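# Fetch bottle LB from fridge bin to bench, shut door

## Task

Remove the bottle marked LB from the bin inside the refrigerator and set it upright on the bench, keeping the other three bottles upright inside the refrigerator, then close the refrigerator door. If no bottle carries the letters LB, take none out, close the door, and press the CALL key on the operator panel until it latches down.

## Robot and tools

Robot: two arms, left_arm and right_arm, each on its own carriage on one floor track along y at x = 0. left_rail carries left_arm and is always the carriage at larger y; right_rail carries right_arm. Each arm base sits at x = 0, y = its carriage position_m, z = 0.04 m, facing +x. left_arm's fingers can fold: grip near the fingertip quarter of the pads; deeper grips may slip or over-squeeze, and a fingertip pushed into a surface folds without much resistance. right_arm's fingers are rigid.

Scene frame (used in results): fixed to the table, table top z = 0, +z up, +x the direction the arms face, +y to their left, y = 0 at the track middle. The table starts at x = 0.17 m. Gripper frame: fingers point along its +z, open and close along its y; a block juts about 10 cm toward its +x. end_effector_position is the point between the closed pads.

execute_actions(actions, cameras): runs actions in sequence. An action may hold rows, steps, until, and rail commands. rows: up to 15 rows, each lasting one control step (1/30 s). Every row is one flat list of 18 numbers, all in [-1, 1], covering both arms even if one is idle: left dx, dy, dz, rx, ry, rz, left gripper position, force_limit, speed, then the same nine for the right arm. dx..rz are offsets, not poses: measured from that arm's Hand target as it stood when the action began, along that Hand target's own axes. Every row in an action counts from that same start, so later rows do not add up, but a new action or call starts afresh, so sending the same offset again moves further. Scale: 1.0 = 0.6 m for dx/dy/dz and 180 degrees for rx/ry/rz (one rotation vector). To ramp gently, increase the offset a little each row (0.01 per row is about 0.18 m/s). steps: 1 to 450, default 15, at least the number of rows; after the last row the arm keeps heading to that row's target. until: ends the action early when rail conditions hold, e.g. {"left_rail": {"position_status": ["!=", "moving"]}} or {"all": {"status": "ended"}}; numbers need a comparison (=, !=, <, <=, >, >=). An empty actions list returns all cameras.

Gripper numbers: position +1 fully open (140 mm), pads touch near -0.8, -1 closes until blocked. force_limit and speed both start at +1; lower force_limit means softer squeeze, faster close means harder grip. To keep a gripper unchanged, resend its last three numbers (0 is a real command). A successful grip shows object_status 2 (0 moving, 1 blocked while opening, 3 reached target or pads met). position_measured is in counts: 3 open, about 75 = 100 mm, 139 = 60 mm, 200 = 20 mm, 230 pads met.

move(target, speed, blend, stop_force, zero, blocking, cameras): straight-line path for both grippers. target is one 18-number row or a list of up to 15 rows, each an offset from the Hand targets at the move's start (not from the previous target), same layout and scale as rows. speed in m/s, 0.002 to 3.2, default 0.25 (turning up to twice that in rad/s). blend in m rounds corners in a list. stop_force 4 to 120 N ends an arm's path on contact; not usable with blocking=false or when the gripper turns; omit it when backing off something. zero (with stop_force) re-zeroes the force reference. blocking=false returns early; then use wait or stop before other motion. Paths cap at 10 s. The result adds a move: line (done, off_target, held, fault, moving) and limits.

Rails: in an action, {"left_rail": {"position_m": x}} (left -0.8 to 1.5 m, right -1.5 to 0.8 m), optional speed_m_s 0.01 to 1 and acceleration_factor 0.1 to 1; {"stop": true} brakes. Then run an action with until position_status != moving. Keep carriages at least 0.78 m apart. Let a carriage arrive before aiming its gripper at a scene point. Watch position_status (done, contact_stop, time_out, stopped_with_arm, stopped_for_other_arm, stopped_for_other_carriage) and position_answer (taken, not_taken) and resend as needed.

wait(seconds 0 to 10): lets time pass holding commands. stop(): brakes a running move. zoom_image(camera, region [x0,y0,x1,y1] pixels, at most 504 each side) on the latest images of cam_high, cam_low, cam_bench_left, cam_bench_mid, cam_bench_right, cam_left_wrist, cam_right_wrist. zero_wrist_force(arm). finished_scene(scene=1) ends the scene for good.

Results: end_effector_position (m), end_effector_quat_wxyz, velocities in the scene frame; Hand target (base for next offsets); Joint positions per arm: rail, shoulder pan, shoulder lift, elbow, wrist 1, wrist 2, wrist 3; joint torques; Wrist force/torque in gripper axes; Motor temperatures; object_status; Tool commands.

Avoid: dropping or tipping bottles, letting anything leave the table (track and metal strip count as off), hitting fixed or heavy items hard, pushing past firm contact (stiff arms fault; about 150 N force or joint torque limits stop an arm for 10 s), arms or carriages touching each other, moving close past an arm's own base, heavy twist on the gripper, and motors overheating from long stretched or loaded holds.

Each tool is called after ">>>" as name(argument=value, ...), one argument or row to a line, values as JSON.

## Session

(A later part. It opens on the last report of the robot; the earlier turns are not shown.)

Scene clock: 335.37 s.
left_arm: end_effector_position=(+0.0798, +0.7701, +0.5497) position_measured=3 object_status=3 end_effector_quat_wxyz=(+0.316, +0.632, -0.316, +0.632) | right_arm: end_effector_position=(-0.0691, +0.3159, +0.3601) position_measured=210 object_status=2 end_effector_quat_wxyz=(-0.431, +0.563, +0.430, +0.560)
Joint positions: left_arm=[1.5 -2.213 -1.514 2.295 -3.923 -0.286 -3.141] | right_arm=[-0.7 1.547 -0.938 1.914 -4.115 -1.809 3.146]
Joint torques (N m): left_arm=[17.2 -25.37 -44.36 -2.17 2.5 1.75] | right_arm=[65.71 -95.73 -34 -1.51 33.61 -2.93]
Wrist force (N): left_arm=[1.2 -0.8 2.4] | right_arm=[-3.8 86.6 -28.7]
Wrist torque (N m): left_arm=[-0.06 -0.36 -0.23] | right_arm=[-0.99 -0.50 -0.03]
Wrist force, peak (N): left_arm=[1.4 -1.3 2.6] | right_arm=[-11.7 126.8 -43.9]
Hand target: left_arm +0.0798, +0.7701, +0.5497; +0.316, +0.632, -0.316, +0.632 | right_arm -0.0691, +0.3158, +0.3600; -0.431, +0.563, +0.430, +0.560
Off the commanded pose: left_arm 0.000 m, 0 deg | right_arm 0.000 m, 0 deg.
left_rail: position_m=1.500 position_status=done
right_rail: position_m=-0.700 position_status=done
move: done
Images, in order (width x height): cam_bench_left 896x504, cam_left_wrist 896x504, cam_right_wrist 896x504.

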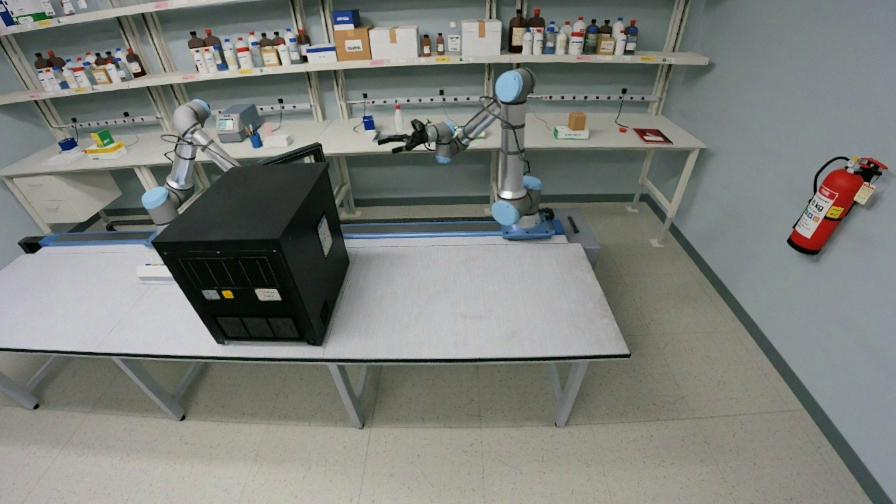

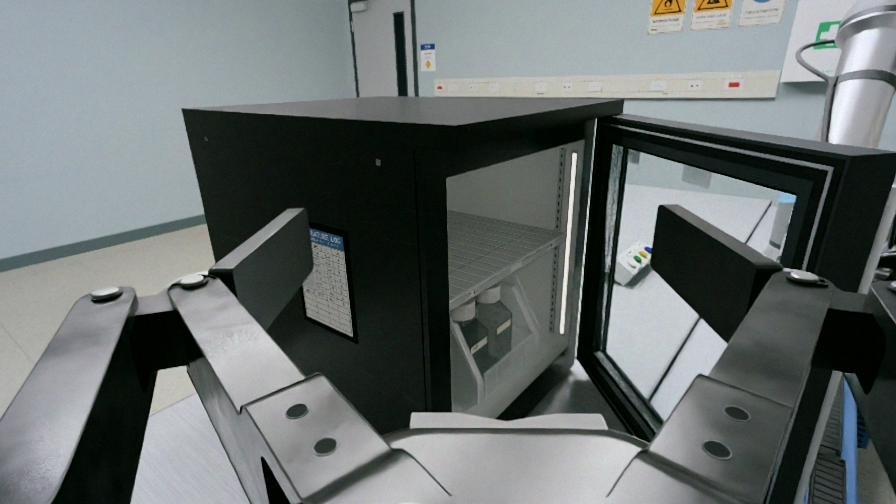

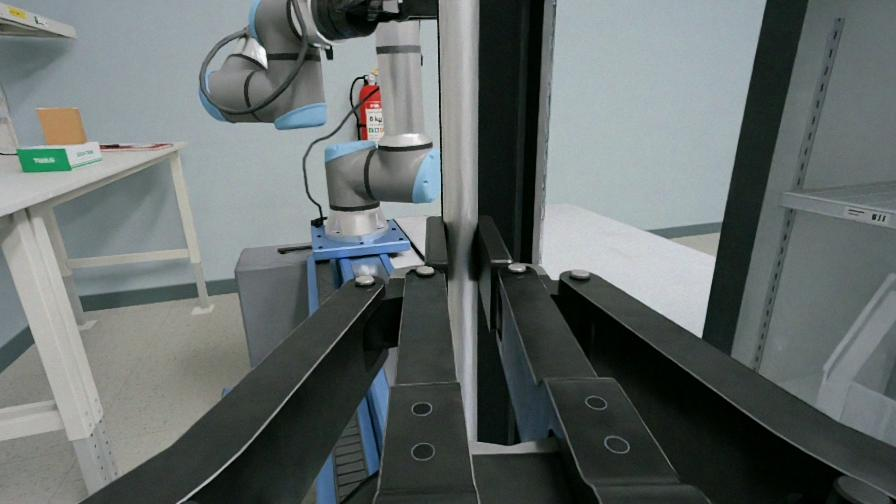

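>>> execute_actions(
  actions=[
    {"rows":[[0,0,0,0,0,0,1,1,1,0,0.0067,0,0,0,0,-0.49,-1,-1]],"steps":25},
    {"rows":[[0,0,0,0,0,0,1,1,1,0,0,0,0,0,0,-1,-1,-1]],"steps":45},
  ],
  cameras=["cam_right_wrist"],
)

Scene clock: 366.30 s.
left_arm: end_effector_position=(+0.0798, +0.7701, +0.5497) position_measured=3 object_status=3 end_effector_quat_wxyz=(+0.316, +0.632, -0.316, +0.632) | right_arm: end_effector_position=(-0.0652, +0.3148, +0.3600) position_measured=230 object_status=3 end_effector_quat_wxyz=(-0.431, +0.563, +0.430, +0.560)
Joint positions: left_arm=[1.5 -2.213 -1.514 2.295 -3.923 -0.286 -3.141] | right_arm=[-0.7 1.541 -0.939 1.918 -4.117 -1.803 3.146]
Joint torques (N m): left_arm=[16.3 -28.26 -43.11 -2.43 2.41 2.12] | right_arm=[-8.52 -98.63 -14.34 -6.23 -1.81 -2.75]
Wrist force (N): left_arm=[0.6 -0.7 2.4] | right_arm=[-2.7 -5.0 0.8]
Wrist torque (N m): left_arm=[-0.05 -0.24 -0.23] | right_arm=[-1.12 0.61 0.09]
Wrist force, peak (N): left_arm=[1.4 -1.3 2.7] | right_arm=[-2.9 86.4 -28.2]
Hand target: left_arm +0.0798, +0.7701, +0.5497; +0.316, +0.632, -0.316, +0.632 | right_arm -0.0652, +0.3148, +0.3600; -0.431, +0.563, +0.430, +0.560
Off the commanded pose: left_arm 0.000 m, 0 deg | right_arm 0.000 m, 0 deg.
left_rail: position_m=1.500 position_status=done
right_rail: position_m=-0.700 position_status=done
Images, in order (width x height): cam_right_wrist 896x504.

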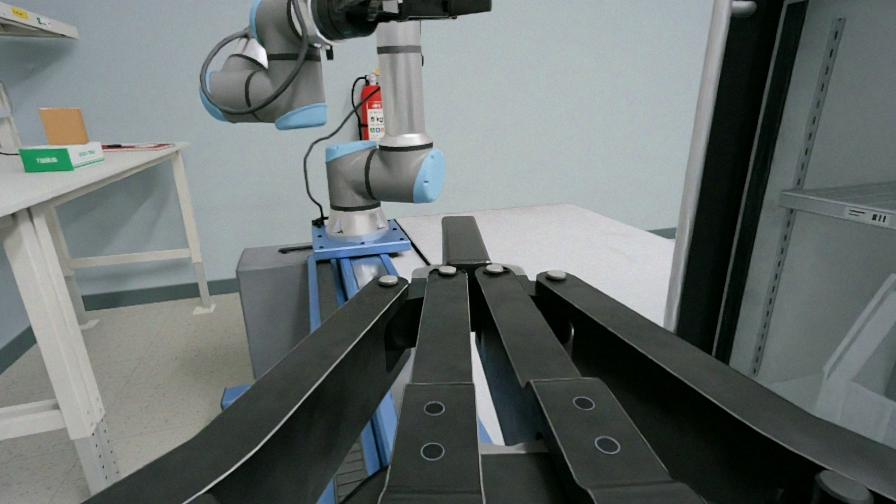

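>>> wait(
  seconds=0.3,
  cameras=["cam_right_wrist","cam_left_wrist"],
)

Scene clock: 368.73 s.
left_arm: end_effector_position=(+0.0798, +0.7701, +0.5497) position_measured=3 object_status=3 end_effector_quat_wxyz=(+0.316, +0.632, -0.316, +0.632) | right_arm: end_effector_position=(-0.0652, +0.3148, +0.3600) position_measured=230 object_status=3 end_effector_quat_wxyz=(-0.431, +0.563, +0.430, +0.560)
Joint positions: left_arm=[1.5 -2.213 -1.514 2.295 -3.923 -0.286 -3.141] | right_arm=[-0.7 1.541 -0.939 1.918 -4.117 -1.803 3.146]
Joint torques (N m): left_arm=[15.93 -27.82 -43.51 -2.19 2.28 1.92] | right_arm=[-14.11 -99.33 -15.13 -6.16 -1.74 -2.68]
Wrist force (N): left_arm=[0.8 -1.0 2.5] | right_arm=[-2.5 -5.1 0.9]
Wrist torque (N m): left_arm=[-0.12 -0.29 -0.23] | right_arm=[-1.14 0.58 0.09]
Wrist force, peak (N): left_arm=[1.3 -1.2 2.6] | right_arm=[-2.8 -5.3 0.5]
Hand target: left_arm +0.0798, +0.7701, +0.5497; +0.316, +0.632, -0.316, +0.632 | right_arm -0.0652, +0.3148, +0.3600; -0.431, +0.563, +0.430, +0.560
Tool commands: left_gripper/position=+1.0 left_gripper/force_limit=+1.0 left_gripper/speed=+1.0 right_gripper/position=-1.0 right_gripper/force_limit=-1.0 right_gripper/speed=-1.0
Off the commanded pose: left_arm 0.000 m, 0 deg | right_arm 0.000 m, 0 deg.
left_rail: position_m=1.500 position_status=done
right_rail: position_m=-0.700 position_status=done
wait: 0.30 s; at rest from the start
Images, in order (width x height): cam_left_wrist 896x504, cam_right_wrist 896x504.

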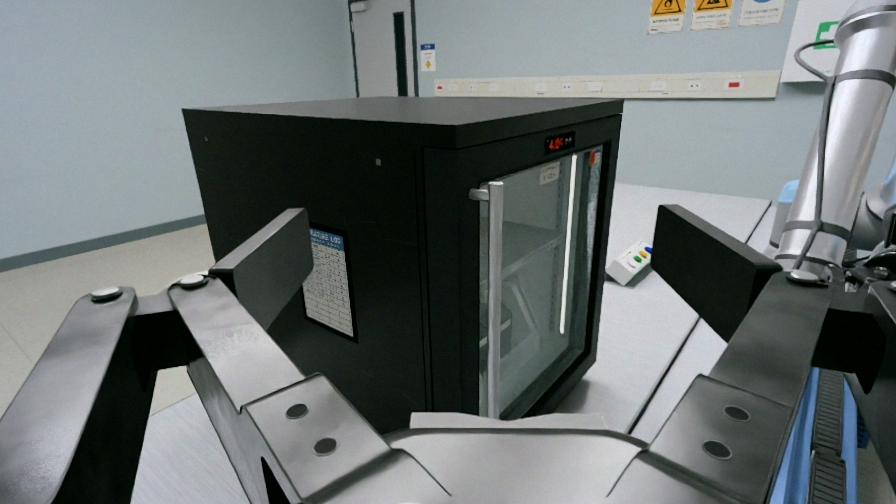

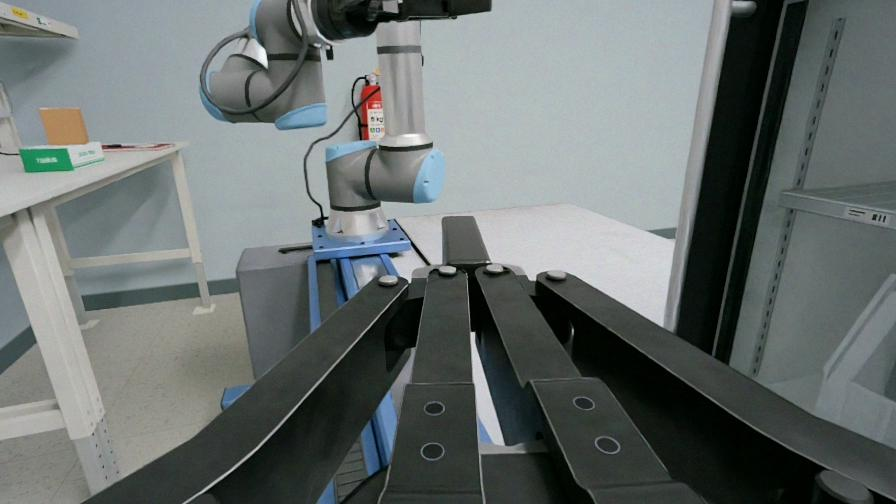

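>>> zoom_image(
  camera="cam_left_wrist",
  region=[400, 80, 680, 440],
)

Scaled by 1.400 from the camera's 896x504 image, which has a finer 1280x720 frame.

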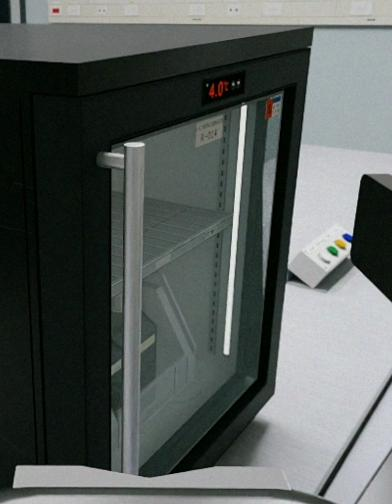

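>>> move(
  target=[
    [0,0,0,0,0,0,1,1,1,-0.001,0.2382,0.2615,-0.25,0,0,-0.39,0,0],
  ],
  speed=0.25,
  cameras=["cam_right_wrist"],
)

Scene clock: 388.83 s.
left_arm: end_effector_position=(+0.0798, +0.7701, +0.5497) position_measured=3 object_status=3 end_effector_quat_wxyz=(+0.316, +0.632, -0.316, +0.632) | right_arm: end_effector_position=(+0.1135, +0.4292, +0.3584) position_measured=178 object_status=3 end_effector_quat_wxyz=(-0.183, +0.685, +0.183, +0.682)
Joint positions: left_arm=[1.5 -2.213 -1.514 2.295 -3.923 -0.286 -3.141] | right_arm=[-0.7 1.579 -0.622 1.253 -3.764 -2.626 3.15]
Joint torques (N m): left_arm=[16.52 -27.04 -43.46 -2.55 2.61 1.61] | right_arm=[-12 -101.62 -45.01 1.5 -2.43 2.67]
Wrist force (N): left_arm=[1.2 -1.0 2.1] | right_arm=[-2.4 -5.0 1.1]
Wrist torque (N m): left_arm=[-0.12 -0.36 -0.24] | right_arm=[-1.11 0.50 -0.07]
Wrist force, peak (N): left_arm=[1.2 -1.4 2.6] | right_arm=[-2.1 -5.6 2.3]
Hand target: left_arm +0.0798, +0.7701, +0.5497; +0.316, +0.632, -0.316, +0.632 | right_arm +0.1135, +0.4292, +0.3584; -0.183, +0.685, +0.183, +0.682
Off the commanded pose: left_arm 0.000 m, 0 deg | right_arm 0.000 m, 0 deg.
left_rail: position_m=1.500 position_status=done
right_rail: position_m=-0.700 position_status=done
move: done
Images, in order (width x height): cam_right_wrist 896x504.

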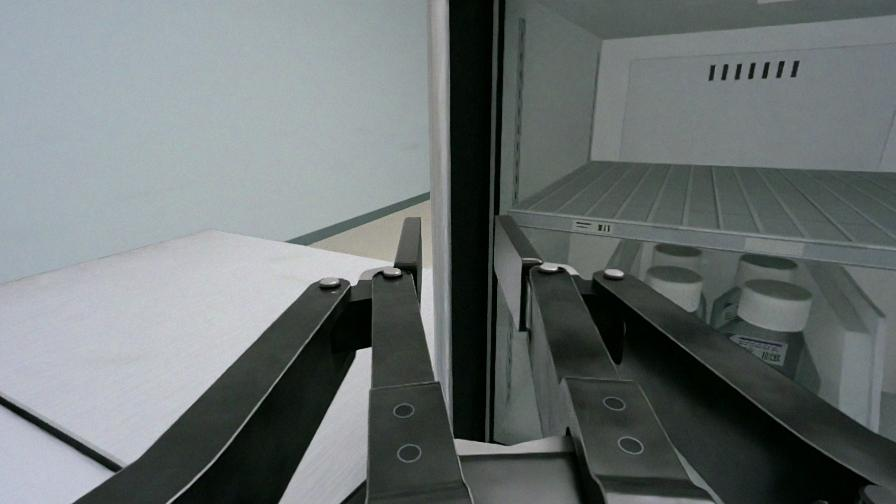

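>>> move(
  target=[
    [0,0,0,0,0,0,1,1,1,0,-0.0065,0.2133,0,0,0,-0.39,0,0],
  ],
  speed=0.06,
  stop_force=12,
)

>>> execute_actions(
  actions=[
    {"rows":[[0,0,0,0,0,0,1,1,1,0,0,0,0,0,0,-1,-1,-1]],"steps":50},
  ],
  cameras=["cam_right_wrist"],
)

Scene clock: 413.23 s.
left_arm: end_effector_position=(+0.0798, +0.7701, +0.5497) position_measured=3 object_status=3 end_effector_quat_wxyz=(+0.316, +0.632, -0.316, +0.632) | right_arm: end_effector_position=(+0.2225, +0.4965, +0.3578) position_measured=178 object_status=3 end_effector_quat_wxyz=(-0.183, +0.685, +0.183, +0.682)
Joint positions: left_arm=[1.5 -2.213 -1.514 2.295 -3.923 -0.286 -3.141] | right_arm=[-0.7 1.471 -0.542 1.088 -3.681 -2.519 3.148]
Joint torques (N m): left_arm=[16.54 -24.1 -42.17 -2.48 2.37 1.08] | right_arm=[-12.87 -105.95 -47.11 1.31 2.6 -3.19]
Wrist force (N): left_arm=[1.0 -1.2 2.2] | right_arm=[-2.3 -4.9 0.8]
Wrist torque (N m): left_arm=[-0.16 -0.33 -0.23] | right_arm=[-1.10 0.52 0.11]
Wrist force, peak (N): left_arm=[1.4 -1.4 2.4] | right_arm=[-2.5 -5.1 1.2]
Hand target: left_arm +0.0798, +0.7701, +0.5497; +0.316, +0.632, -0.316, +0.632 | right_arm +0.2225, +0.4965, +0.3578; -0.183, +0.685, +0.183, +0.682
Off the commanded pose: left_arm 0.000 m, 0 deg | right_arm 0.000 m, 0 deg.
left_rail: position_m=1.500 position_status=done
right_rail: position_m=-0.700 position_status=done
move: done

Scene clock: 415.10 s.
left_arm: end_effector_position=(+0.0798, +0.7701, +0.5497) position_measured=3 object_status=3 end_effector_quat_wxyz=(+0.316, +0.632, -0.316, +0.632) | right_arm: end_effector_position=(+0.2225, +0.4965, +0.3579) position_measured=206 object_status=2 end_effector_quat_wxyz=(-0.183, +0.685, +0.183, +0.682)
Joint positions: left_arm=[1.5 -2.213 -1.514 2.295 -3.923 -0.286 -3.141] | right_arm=[-0.7 1.471 -0.542 1.088 -3.681 -2.519 3.148]
Joint torques (N m): left_arm=[14.55 -27.56 -42.07 -2.21 2.28 1.14] | right_arm=[-11.6 -112.21 -22.77 -5.82 -13.03 -2.8]
Wrist force (N): left_arm=[1.1 -0.9 2.3] | right_arm=[-0.7 -35.1 5.9]
Wrist torque (N m): left_arm=[-0.09 -0.33 -0.23] | right_arm=[-0.57 0.54 0.18]
Wrist force, peak (N): left_arm=[1.3 -1.2 2.6] | right_arm=[-0.8 -35.2 5.9]
Hand target: left_arm +0.0798, +0.7701, +0.5497; +0.316, +0.632, -0.316, +0.632 | right_arm +0.2225, +0.4965, +0.3578; -0.183, +0.685, +0.183, +0.682
Off the commanded pose: left_arm 0.000 m, 0 deg | right_arm 0.000 m, 0 deg.
left_rail: position_m=1.500 position_status=done
right_rail: position_m=-0.700 position_status=done
Images, in order (width x height): cam_right_wrist 896x504.

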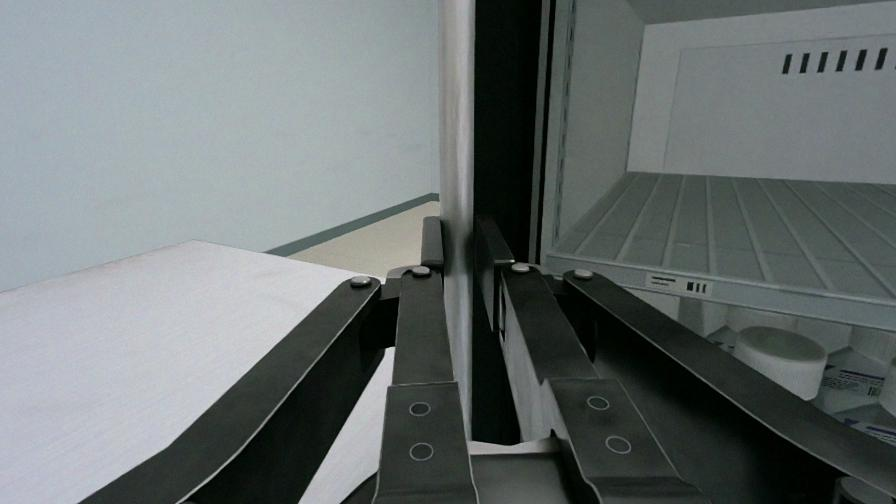

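>>> move(
  target=[
    [0,0,0,0,0,0,1,1,1,0,-0.0313,-0.1242,0.0833,0,0,-1,-1,-1],
    [0,0,0,0,0,0,1,1,1,0,-0.0408,-0.2517,0.1667,0,0,-1,-1,-1],
    [0,0,0,0,0,0,1,1,1,0,-0.0285,-0.3778,0.25,0,0,-1,-1,-1],
    [0,0,0,0,0,0,1,1,1,0,0.0275,-0.5615,0.3333,0,0,-1,-1,-1],
  ],
  speed=0.12,
  blend=0.02,
  cameras=["cam_right_wrist","cam_left_wrist"],
)

Scene clock: 438.00 s.
left_arm: end_effector_position=(+0.0798, +0.7701, +0.5497) position_measured=3 object_status=3 end_effector_quat_wxyz=(+0.316, +0.632, -0.316, +0.632) | right_arm: end_effector_position=(-0.0611, +0.3141, +0.3593) position_measured=207 object_status=2 end_effector_quat_wxyz=(+0.500, -0.502, -0.499, -0.499)
Joint positions: left_arm=[1.5 -2.213 -1.514 2.295 -3.923 -0.286 -3.141] | right_arm=[-0.7 1.401 -0.964 1.974 -4.15 -1.403 3.145]
Joint torques (N m): left_arm=[13.72 -24.22 -42.23 -2.42 2.56 0.94] | right_arm=[-13.58 -92.56 -13.82 -6.61 3.19 -1.63]
Wrist force (N): left_arm=[1.1 -0.8 2.5] | right_arm=[-1.8 -6.5 0.9]
Wrist torque (N m): left_arm=[-0.07 -0.33 -0.24] | right_arm=[-1.43 0.42 0.07]
Wrist force, peak (N): left_arm=[1.1 -1.3 2.7] | right_arm=[2.2 -37.3 16.3]
Hand target: left_arm +0.0798, +0.7701, +0.5497; +0.316, +0.632, -0.316, +0.632 | right_arm -0.0612, +0.3140, +0.3593; +0.500, -0.502, -0.499, -0.499
Off the commanded pose: left_arm 0.000 m, 0 deg | right_arm 0.000 m, 0 deg.
left_rail: position_m=1.500 position_status=done
right_rail: position_m=-0.700 position_status=done
move: done
Images, in order (width x height): cam_left_wrist 896x504, cam_right_wrist 896x504.

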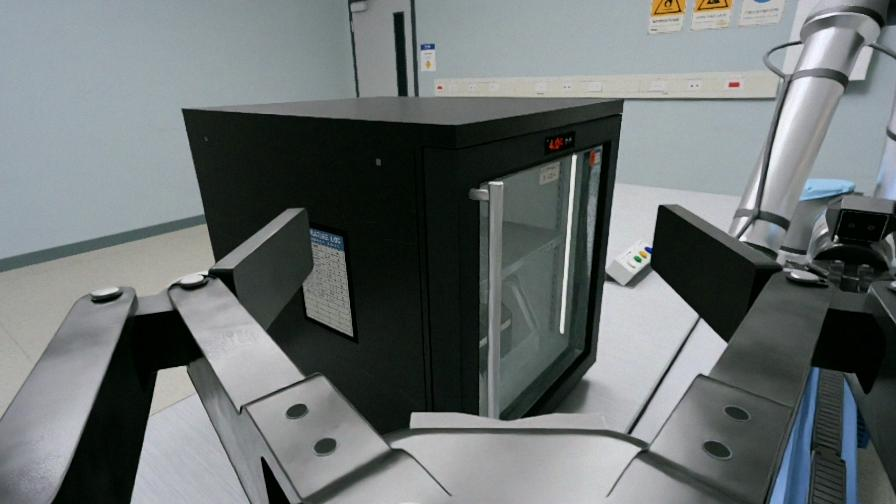

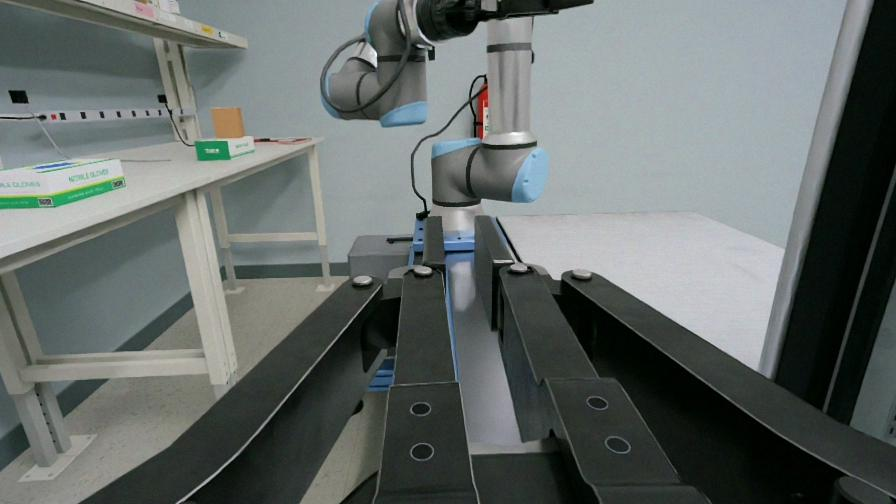

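>>> move(
  target=[
    [0,0,0,0,0,0,1,1,1,-0.002,0.3195,0.2193,-0.3333,0,0,-0.39,0,0],
  ],
  speed=0.25,
)

>>> move(
  target=[
    [0,0,0,0,0,0,1,1,1,0,0,0.1817,0,0,0,-0.39,0,0],
  ],
  speed=0.08,
  stop_force=12,
)

>>> execute_actions(
  actions=[
    {"rows":[[0,0,0,0,0,0,1,1,1,0,0,0,0,0,0,-1,0,-1]],"steps":50},
  ],
  cameras=["cam_right_wrist"],
)

Scene clock: 454.53 s.
left_arm: end_effector_position=(+0.0798, +0.7701, +0.5497) position_measured=3 object_status=3 end_effector_quat_wxyz=(+0.316, +0.632, -0.316, +0.632) | right_arm: end_effector_position=(+0.1306, +0.4454, +0.3571) position_measured=178 object_status=3 end_effector_quat_wxyz=(-0.183, +0.685, +0.183, +0.682)
Joint positions: left_arm=[1.5 -2.213 -1.514 2.295 -3.923 -0.286 -3.141] | right_arm=[-0.7 1.561 -0.602 1.215 -3.746 -2.609 3.15]
Joint torques (N m): left_arm=[13.76 -26.75 -41.96 -2.08 1.98 0.89] | right_arm=[6.95 -103.49 -44.71 1.3 -2.32 1.86]
Wrist force (N): left_arm=[1.2 -0.9 2.3] | right_arm=[-2.2 -6.1 1.5]
Wrist torque (N m): left_arm=[-0.10 -0.35 -0.23] | right_arm=[-1.40 0.48 -0.09]
Wrist force, peak (N): left_arm=[1.5 -1.2 2.6] | right_arm=[-2.2 -7.2 2.2]
Hand target: left_arm +0.0798, +0.7701, +0.5497; +0.316, +0.632, -0.316, +0.632 | right_arm +0.1306, +0.4454, +0.3571; -0.183, +0.685, +0.183, +0.682
Off the commanded pose: left_arm 0.000 m, 0 deg | right_arm 0.000 m, 0 deg.
left_rail: position_m=1.500 position_status=done
right_rail: position_m=-0.700 position_status=done
move: done

Scene clock: 457.00 s.
left_arm: end_effector_position=(+0.0798, +0.7701, +0.5497) position_measured=3 object_status=3 end_effector_quat_wxyz=(+0.316, +0.632, -0.316, +0.632) | right_arm: end_effector_position=(+0.2251, +0.4998, +0.3566) position_measured=178 object_status=3 end_effector_quat_wxyz=(-0.183, +0.685, +0.183, +0.682)
Joint positions: left_arm=[1.5 -2.213 -1.514 2.295 -3.923 -0.286 -3.141] | right_arm=[-0.7 1.469 -0.535 1.078 -3.676 -2.517 3.148]
Joint torques (N m): left_arm=[10.34 -23.47 -41.54 -2.31 2.32 0.77] | right_arm=[-9.55 -107.02 -48.09 0.75 3.14 -2.82]
Wrist force (N): left_arm=[0.9 -1.2 2.0] | right_arm=[-1.8 -6.5 1.5]
Wrist torque (N m): left_arm=[-0.16 -0.31 -0.24] | right_arm=[-1.47 0.40 0.11]
Wrist force, peak (N): left_arm=[1.2 -0.8 2.7] | right_arm=[-2.1 -6.7 2.0]
Hand target: left_arm +0.0798, +0.7701, +0.5497; +0.316, +0.632, -0.316, +0.632 | right_arm +0.2251, +0.4998, +0.3566; -0.183, +0.685, +0.183, +0.682
Off the commanded pose: left_arm 0.000 m, 0 deg | right_arm 0.000 m, 0 deg.
left_rail: position_m=1.500 position_status=done
right_rail: position_m=-0.700 position_status=done
move: done

Scene clock: 458.87 s.
left_arm: end_effector_position=(+0.0798, +0.7701, +0.5497) position_measured=3 object_status=3 end_effector_quat_wxyz=(+0.316, +0.632, -0.316, +0.632) | right_arm: end_effector_position=(+0.2251, +0.4999, +0.3566) position_measured=210 object_status=2 end_effector_quat_wxyz=(-0.183, +0.685, +0.183, +0.682)
Joint positions: left_arm=[1.5 -2.213 -1.514 2.295 -3.923 -0.286 -3.141] | right_arm=[-0.7 1.469 -0.535 1.078 -3.676 -2.517 3.148]
Joint torques (N m): left_arm=[13.93 -27.49 -42.02 -2.26 2.65 0.43] | right_arm=[-12.58 -110.09 -36.3 -3.62 -4.98 -3]
Wrist force (N): left_arm=[0.9 -1.0 2.1] | right_arm=[-1.9 -15.3 -1.1]
Wrist torque (N m): left_arm=[-0.12 -0.30 -0.23] | right_arm=[-1.36 0.48 0.22]
Wrist force, peak (N): left_arm=[1.3 -1.0 2.6] | right_arm=[-1.9 -15.3 -1.4]
Hand target: left_arm +0.0798, +0.7701, +0.5497; +0.316, +0.632, -0.316, +0.632 | right_arm +0.2251, +0.4998, +0.3566; -0.183, +0.685, +0.183, +0.682
Off the commanded pose: left_arm 0.000 m, 0 deg | right_arm 0.000 m, 0 deg.
left_rail: position_m=1.500 position_status=done
right_rail: position_m=-0.700 position_status=done
Images, in order (width x height): cam_right_wrist 896x504.

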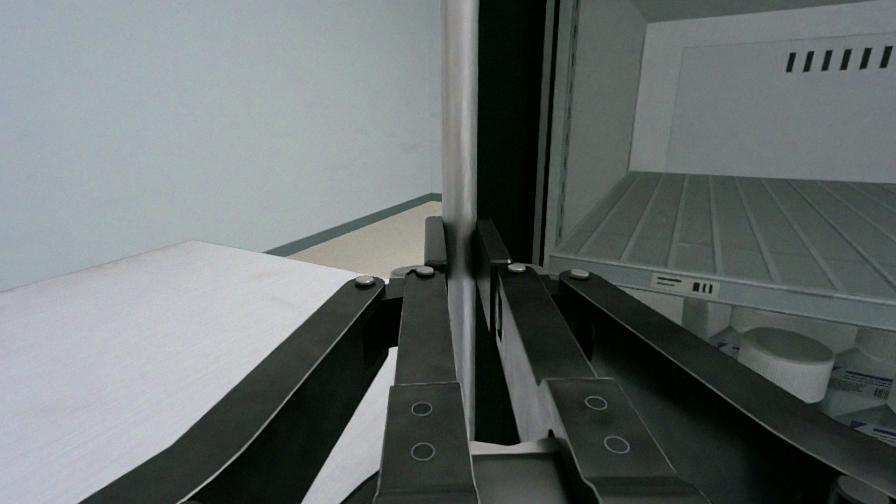

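>>> move(
  target=[
    [0,0,0,0,0,0,1,1,1,0,-0.0306,-0.1243,0.1111,0,0,-1,0,-1],
    [0,0,0,0,0,0,1,1,1,0,-0.0418,-0.2521,0.1944,0,0,-1,0,-1],
  ],
  speed=0.1,
  blend=0.02,
  cameras=["cam_right_wrist","cam_left_wrist"],
)

Scene clock: 471.27 s.
left_arm: end_effector_position=(+0.0798, +0.7701, +0.5497) position_measured=3 object_status=3 end_effector_quat_wxyz=(+0.316, +0.632, -0.316, +0.632) | right_arm: end_effector_position=(+0.0816, +0.4460, +0.3573) position_measured=210 object_status=2 end_effector_quat_wxyz=(-0.380, +0.598, +0.379, +0.595)
Joint positions: left_arm=[1.5 -2.213 -1.514 2.295 -3.923 -0.286 -3.141] | right_arm=[-0.7 1.437 -0.791 1.61 -3.957 -1.874 3.146]
Joint torques (N m): left_arm=[12.05 -26.33 -41.57 -2.03 2.91 0.75] | right_arm=[24.68 -122.23 -43.73 -4.79 20.2 -2.8]
Wrist force (N): left_arm=[1.1 -1.0 2.2] | right_arm=[-14.3 42.5 -33.0]
Wrist torque (N m): left_arm=[-0.12 -0.35 -0.23] | right_arm=[-2.17 0.20 -0.01]
Wrist force, peak (N): left_arm=[1.2 -1.2 2.8] | right_arm=[-1.7 -62.3 30.5]
Hand target: left_arm +0.0798, +0.7701, +0.5497; +0.316, +0.632, -0.316, +0.632 | right_arm +0.0815, +0.4460, +0.3573; -0.380, +0.598, +0.379, +0.595
Off the commanded pose: left_arm 0.000 m, 0 deg | right_arm 0.000 m, 0 deg.
left_rail: position_m=1.500 position_status=done
right_rail: position_m=-0.700 position_status=done
move: done
Images, in order (width x height): cam_left_wrist 896x504, cam_right_wrist 896x504.

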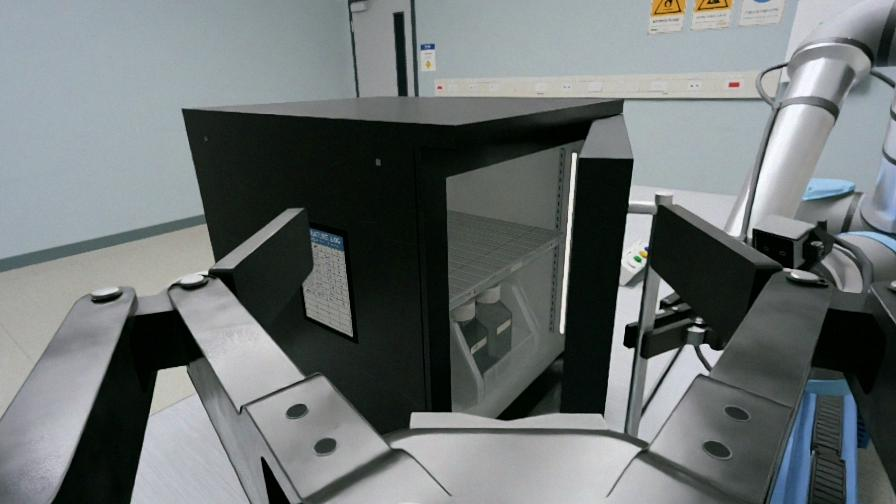

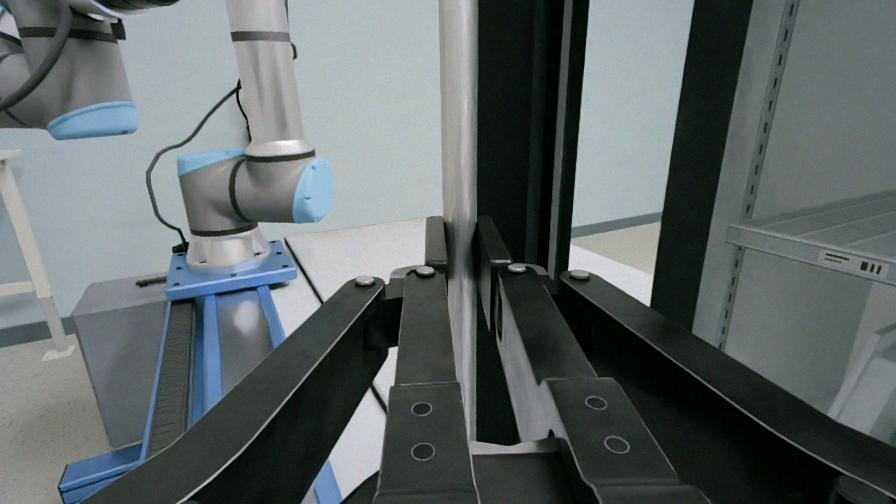

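>>> move(
  target=[
    [0,0,0,0,0,0,1,1,1,0,-0.062,-0.1153,0.0556,0,0,-1,0,-1],
    [0,0,0,0,0,0,1,1,1,0,-0.1207,-0.3005,0.1389,0,0,-1,0,-1],
    [0,0,0,0,0,0,1,1,1,0,-0.1293,-0.4945,0.2222,0,0,-1,0,-1],
  ],
  speed=0.12,
  blend=0.02,
  cameras=["cam_left_wrist"],
)

Scene clock: 493.60 s.
left_arm: end_effector_position=(+0.0798, +0.7701, +0.5497) position_measured=3 object_status=3 end_effector_quat_wxyz=(+0.316, +0.632, -0.316, +0.632) | right_arm: end_effector_position=(-0.1144, +0.2102, +0.3586) position_measured=210 object_status=2 end_effector_quat_wxyz=(+0.562, -0.432, -0.560, -0.429)
Joint positions: left_arm=[1.5 -2.213 -1.514 2.295 -3.923 -0.286 -3.141] | right_arm=[-0.7 1.313 -1.051 2.168 -4.258 -1.052 3.146]
Joint torques (N m): left_arm=[10.16 -23.83 -42.04 -2.01 2.07 0.59] | right_arm=[37.7 -81.19 -10.22 -4.91 21.51 3.19]
Wrist force (N): left_arm=[1.4 -1.0 2.2] | right_arm=[0.5 43.7 -31.9]
Wrist torque (N m): left_arm=[-0.12 -0.42 -0.23] | right_arm=[-2.27 0.41 -0.33]
Wrist force, peak (N): left_arm=[1.6 -1.2 2.5] | right_arm=[-18.7 -51.1 33.6]
Hand target: left_arm +0.0798, +0.7701, +0.5497; +0.316, +0.632, -0.316, +0.632 | right_arm -0.1144, +0.2101, +0.3585; +0.562, -0.432, -0.560, -0.429
Off the commanded pose: left_arm 0.000 m, 0 deg | right_arm 0.000 m, 0 deg.
left_rail: position_m=1.500 position_status=done
right_rail: position_m=-0.700 position_status=done
move: done
Images, in order (width x height): cam_left_wrist 896x504.

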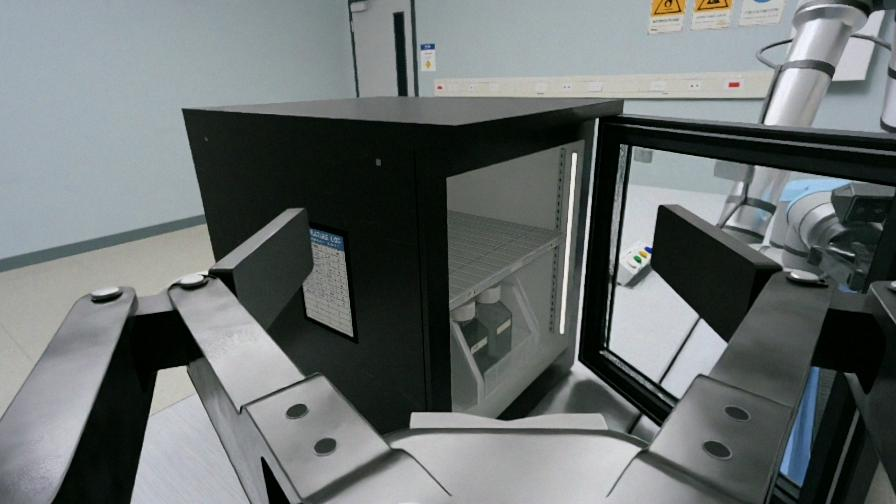

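>>> move(
  target=[
    [0,0,0,0,0,0,1,1,1,0,-0.0862,-0.1735,0.0833,0,0,-1,0,-1],
    [0,0,0,0,0,0,1,1,1,0,-0.1282,-0.3625,0.1667,0,0,-1,0,-1],
    [0,0,0,0,0,0,1,1,1,0,-0.1301,-0.4657,0.2111,0,0,-1,0,-1],
  ],
  speed=0.12,
  blend=0.02,
  cameras=["cam_left_wrist","cam_bench_mid","cam_right_wrist"],
)

Scene clock: 504.73 s.
left_arm: end_effector_position=(+0.0798, +0.7701, +0.5497) position_measured=3 object_status=3 end_effector_quat_wxyz=(+0.316, +0.632, -0.316, +0.632) | right_arm: end_effector_position=(-0.1178, -0.0800, +0.3591) position_measured=210 object_status=2 end_effector_quat_wxyz=(+0.672, -0.226, -0.669, -0.224)
Joint positions: left_arm=[1.5 -2.213 -1.514 2.295 -3.923 -0.286 -3.141] | right_arm=[-0.7 0.811 -1.172 2.447 -4.399 0.113 3.128]
Joint torques (N m): left_arm=[12.43 -23.74 -42.22 -1.5 2.48 0.42] | right_arm=[34.42 -73.65 24.28 -2.92 23.4 -2.51]
Wrist force (N): left_arm=[1.1 -1.2 2.0] | right_arm=[-4.7 52.6 -36.3]
Wrist torque (N m): left_arm=[-0.17 -0.34 -0.23] | right_arm=[-1.80 0.28 -0.32]
Wrist force, peak (N): left_arm=[1.3 -1.1 2.7] | right_arm=[3.0 -53.7 35.7]
Hand target: left_arm +0.0798, +0.7701, +0.5497; +0.316, +0.632, -0.316, +0.632 | right_arm -0.1178, -0.0800, +0.3591; +0.672, -0.226, -0.669, -0.224
Off the commanded pose: left_arm 0.000 m, 0 deg | right_arm 0.000 m, 0 deg.
left_rail: position_m=1.500 position_status=done
right_rail: position_m=-0.700 position_status=done
move: done
Images, in order (width x height): cam_bench_mid 896x504, cam_left_wrist 896x504, cam_right_wrist 896x504.

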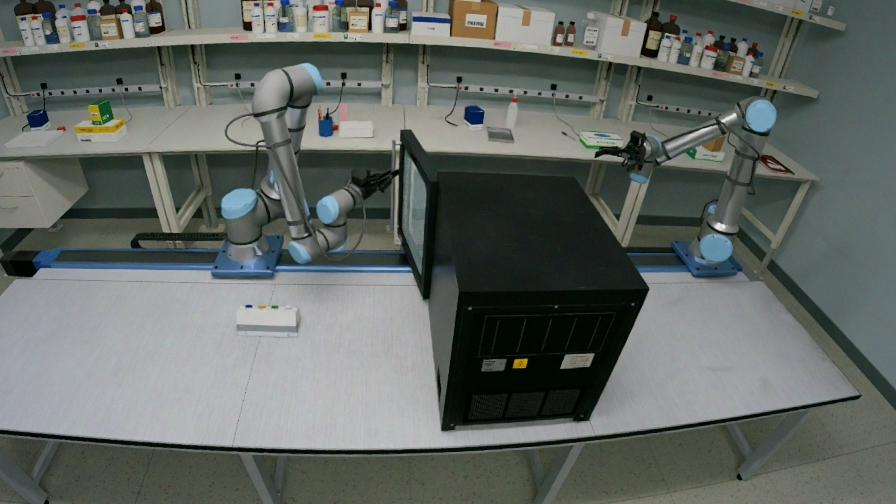

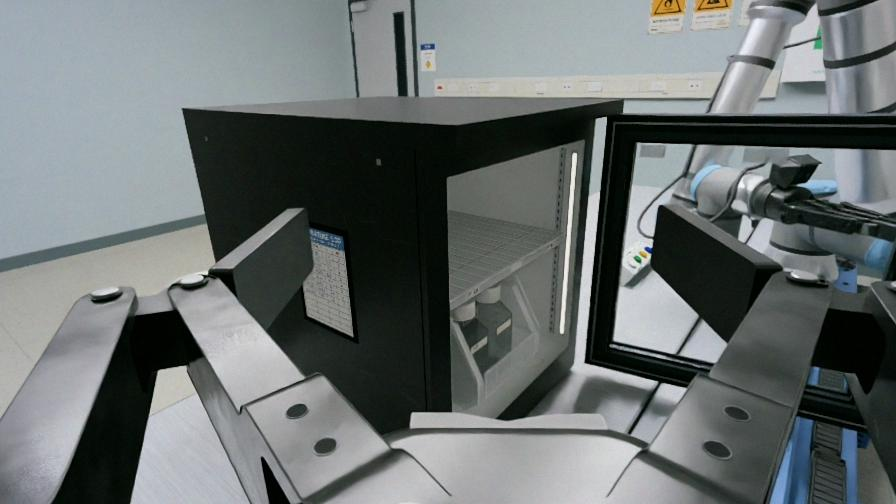

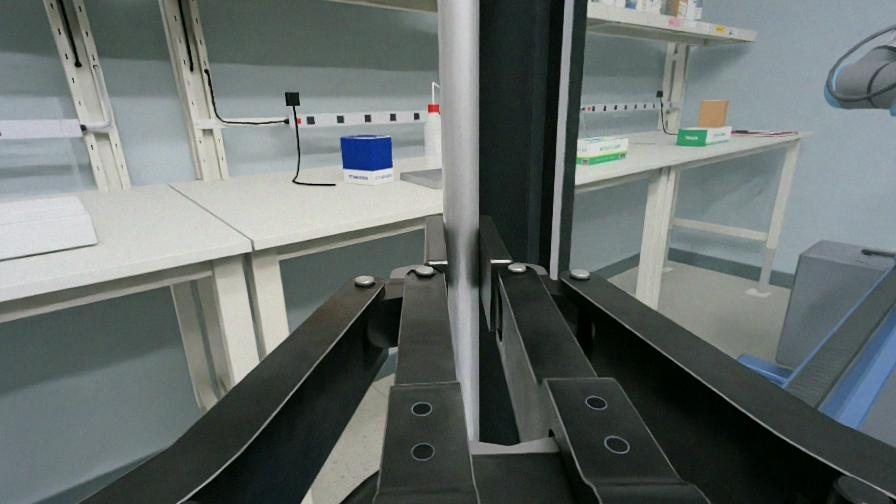

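>>> execute_actions(
  actions=[
    {"rows":[[0,0,0,0,0,0,1,1,1,0,0.004,-0.003,0,0,0,-1,0,-1]],"left_rail":{"position_m":1.1},"steps":120,"until":{"left_rail":{"position_status":["!=","moving"]}}},
  ],
)

>>> move(
  target=[
    [-0.4667,-0.11,0.1867,0.2952,0,0,1,1,1,0,0,0,0,0,0,-1,0,-1],
  ],
  speed=0.25,
  cameras=["cam_left_wrist","cam_bench_mid"],
)

Scene clock: 516.27 s.
left_arm: end_effector_position=(+0.0798, +0.3701, +0.5497) position_measured=3 object_status=3 end_effector_quat_wxyz=(+0.316, +0.632, -0.316, +0.632) | right_arm: end_effector_position=(-0.1149, -0.0792, +0.3591) position_measured=210 object_status=2 end_effector_quat_wxyz=(+0.672, -0.226, -0.669, -0.224)
Joint positions: left_arm=[1.1 -2.213 -1.513 2.295 -3.923 -0.286 -3.141] | right_arm=[-0.7 0.807 -1.17 2.444 -4.396 0.117 3.127]
Joint torques (N m): left_arm=[11.42 -44.57 -38.42 -1.83 -0.84 -0.16] | right_arm=[-51.14 -17.48 -37.59 8.9 -18.31 -2.74]
Wrist force (N): left_arm=[1.1 -0.9 2.2] | right_arm=[21.5 -53.9 33.8]
Wrist torque (N m): left_arm=[-0.09 -0.34 -0.24] | right_arm=[-1.38 0.51 -0.23]
Wrist force, peak (N): left_arm=[0.9 -0.3 4.0] | right_arm=[21.5 -53.8 33.9]
Hand target: left_arm +0.0798, +0.3701, +0.5497; +0.316, +0.632, -0.316, +0.632 | right_arm -0.1149, -0.0792, +0.3591; +0.672, -0.226, -0.669, -0.224
Off the commanded pose: left_arm 0.000 m, 0 deg | right_arm 0.000 m, 0 deg.
left_rail: position_m=1.100 position_status=done
right_rail: position_m=-0.700 position_status=done

Scene clock: 518.80 s.
left_arm: end_effector_position=(+0.1999, +0.3201, +0.2697) position_measured=3 object_status=3 end_effector_quat_wxyz=(+0.000, +0.707, +0.000, +0.707) | right_arm: end_effector_position=(-0.1149, -0.0791, +0.3591) position_measured=210 object_status=2 end_effector_quat_wxyz=(+0.672, -0.226, -0.669, -0.224)
Joint positions: left_arm=[1.1 -1.971 -0.725 1.714 -4.129 0.4 -3.142] | right_arm=[-0.7 0.807 -1.17 2.444 -4.396 0.117 3.127]
Joint torques (N m): left_arm=[19.7 -85.29 -33.11 3.7 2.57 2.17] | right_arm=[-48.94 -13.64 -37.99 9.22 -18.3 -2.62]
Wrist force (N): left_arm=[1.2 -0.9 2.2] | right_arm=[21.8 -55.0 34.6]
Wrist torque (N m): left_arm=[-0.07 -0.41 -0.23] | right_arm=[-1.39 0.52 -0.24]
Wrist force, peak (N): left_arm=[2.3 -1.3 2.1] | right_arm=[21.9 -55.2 34.7]
Hand target: left_arm +0.1999, +0.3201, +0.2697; +0.000, +0.707, +0.000, +0.707 | right_arm -0.1149, -0.0791, +0.3591; +0.672, -0.226, -0.669, -0.224
Off the commanded pose: left_arm 0.000 m, 0 deg | right_arm 0.000 m, 0 deg.
left_rail: position_m=1.100 position_status=done
right_rail: position_m=-0.700 position_status=done
move: done
Images, in order (width x height): cam_bench_mid 896x504, cam_left_wrist 896x504.

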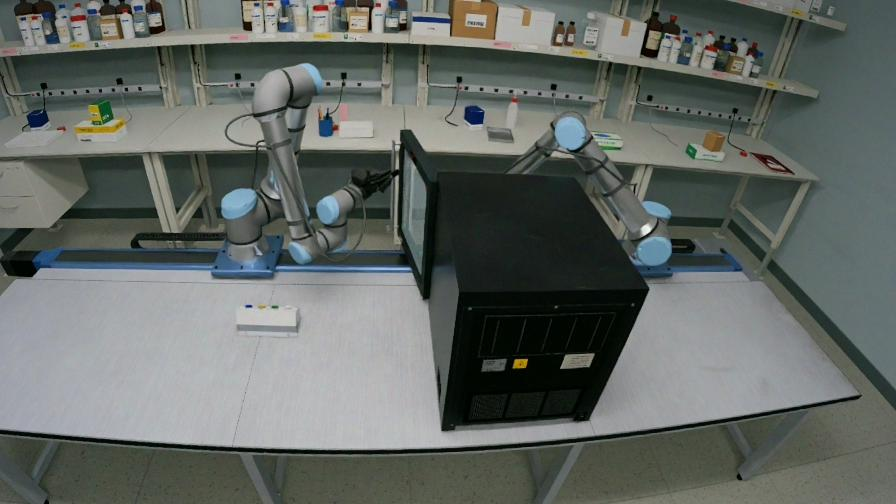

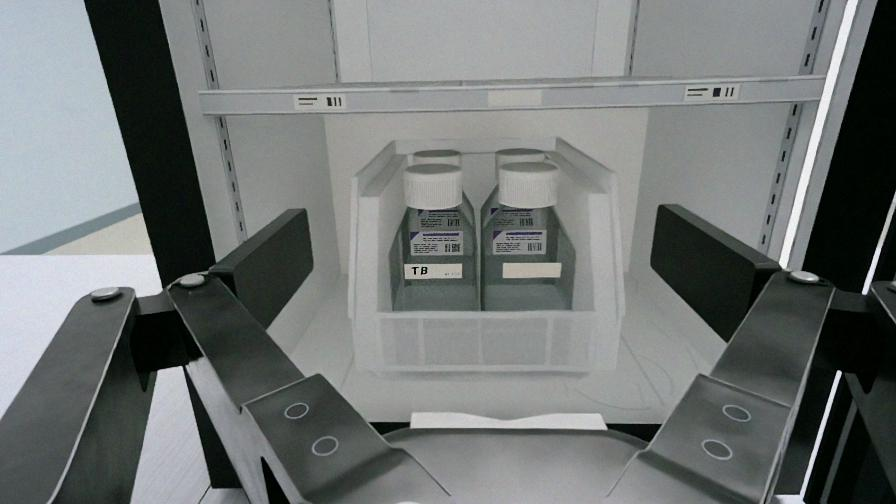

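>>> zoom_image(
  camera="cam_left_wrist",
  region=[340, 80, 640, 390],
)

Scaled by 1.626 from the camera's 896x504 image, which has a finer 1280x720 frame.

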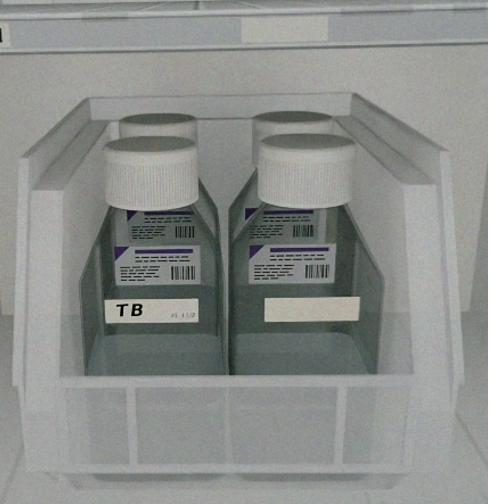

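>>> move(
  target=[
    [-0.0917,0,0.0667,0,0,0,1,1,1,0,-0.002,0.0015,0,0,0,-1,0,-1],
  ],
  speed=0.15,
  cameras=["cam_left_wrist"],
)

Scene clock: 559.33 s.
left_arm: end_effector_position=(+0.2398, +0.3201, +0.2148) position_measured=3 object_status=3 end_effector_quat_wxyz=(+0.000, +0.707, +0.000, +0.707) | right_arm: end_effector_position=(-0.1163, -0.0795, +0.3591) position_measured=210 object_status=2 end_effector_quat_wxyz=(+0.672, -0.226, -0.669, -0.224)
Joint positions: left_arm=[1.1 -1.923 -0.653 1.712 -4.199 0.352 -3.142] | right_arm=[-0.7 0.809 -1.171 2.445 -4.397 0.115 3.126]
Joint torques (N m): left_arm=[18.27 -81.21 -29.99 -1.44 -2.33 2.78] | right_arm=[9.21 -56.36 0.32 -2.8 1.76 -2.62]
Wrist force (N): left_arm=[1.1 -1.0 1.9] | right_arm=[13.1 -5.7 2.2]
Wrist torque (N m): left_arm=[-0.09 -0.39 -0.24] | right_arm=[-1.60 0.41 -0.32]
Wrist force, peak (N): left_arm=[0.8 -1.0 2.8] | right_arm=[22.3 -56.1 35.0]
Hand target: left_arm +0.2400, +0.3201, +0.2147; +0.000, +0.707, +0.000, +0.707 | right_arm -0.1164, -0.0795, +0.3591; +0.672, -0.226, -0.669, -0.224
Off the commanded pose: left_arm 0.000 m, 0 deg | right_arm 0.000 m, 0 deg.
left_rail: position_m=1.100 position_status=done
right_rail: position_m=-0.700 position_status=done
move: done
Images, in order (width x height): cam_left_wrist 896x504.

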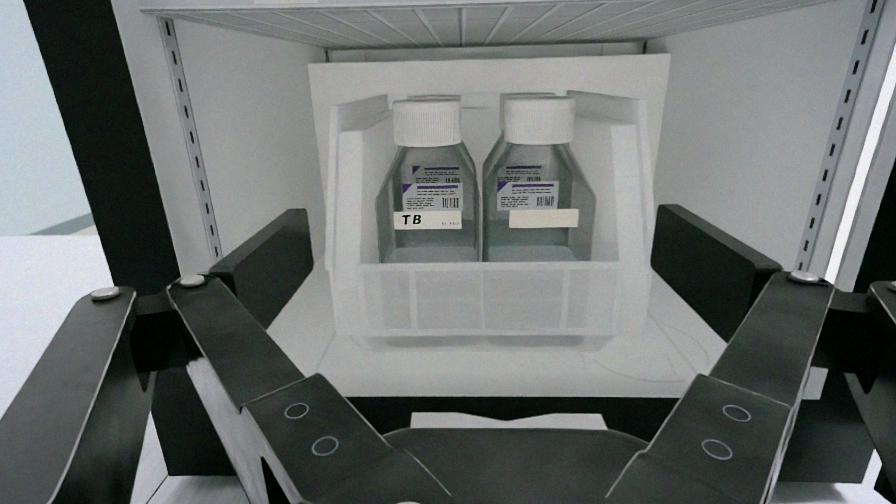

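>>> zoom_image(
  camera="cam_left_wrist",
  region=[300, 0, 680, 410],
)

Scaled by 1.229 from the camera's 896x504 image, which has a finer 1280x720 frame.

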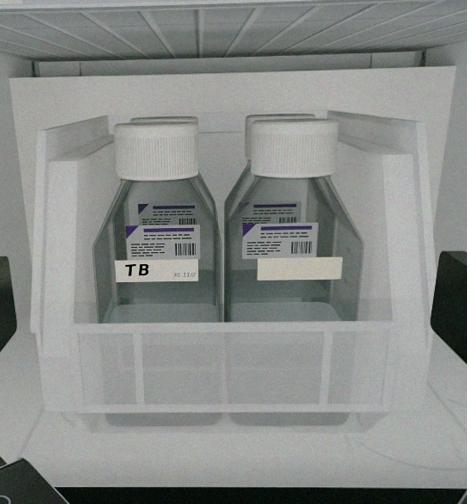

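>>> move(
  target=[
    [-0.004,0,0,0,0,0.5,1,1,1,0,0,0,0,0,0,-1,0,-1],
    [-0.008,0,0,0,0,1,1,1,1,0,0,0,0,0,0,-1,0,-1],
  ],
  speed=0.5,
  blend=0.02,
  cameras=["cam_left_wrist"],
)

Scene clock: 588.37 s.
left_arm: end_effector_position=(+0.2399, +0.3201, +0.2099) position_measured=3 object_status=3 end_effector_quat_wxyz=(+0.707, +0.000, +0.707, +0.000) | right_arm: end_effector_position=(-0.1164, -0.0796, +0.3591) position_measured=210 object_status=2 end_effector_quat_wxyz=(+0.672, -0.226, -0.669, -0.224)
Joint positions: left_arm=[1.1 -1.922 -0.646 1.71 -4.204 0.351 -0.001] | right_arm=[-0.7 0.809 -1.171 2.445 -4.397 0.115 3.126]
Joint torques (N m): left_arm=[18.37 -113.87 -29.13 -1.59 2.87 2.59] | right_arm=[14.56 -58.94 2.19 -3.46 3.28 1.52]
Wrist force (N): left_arm=[-1.7 -0.2 1.7] | right_arm=[11.4 -1.3 -1.0]
Wrist torque (N m): left_arm=[0.24 0.72 0.12] | right_arm=[-1.65 0.40 -0.33]
Wrist force, peak (N): left_arm=[1.6 -1.0 2.3] | right_arm=[13.0 -5.3 1.5]
Hand target: left_arm +0.2400, +0.3201, +0.2099; +0.707, +0.000, +0.707, +0.000 | right_arm -0.1164, -0.0796, +0.3591; +0.672, -0.226, -0.669, -0.224
Off the commanded pose: left_arm 0.000 m, 0 deg | right_arm 0.000 m, 0 deg.
left_rail: position_m=1.100 position_status=done
right_rail: position_m=-0.700 position_status=done
move: done
Images, in order (width x height): cam_left_wrist 896x504.

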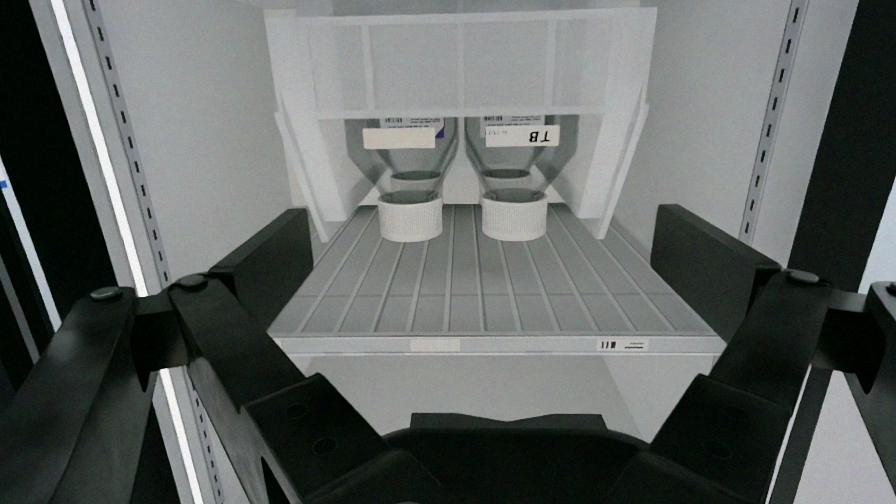

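>>> zoom_image(
  camera="cam_left_wrist",
  region=[340, 80, 600, 210],
)

Scaled by 1.938 from the camera's 896x504 image, which has a finer 1280x720 frame.

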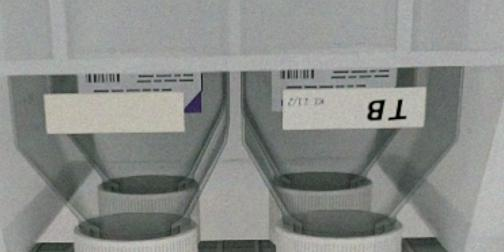

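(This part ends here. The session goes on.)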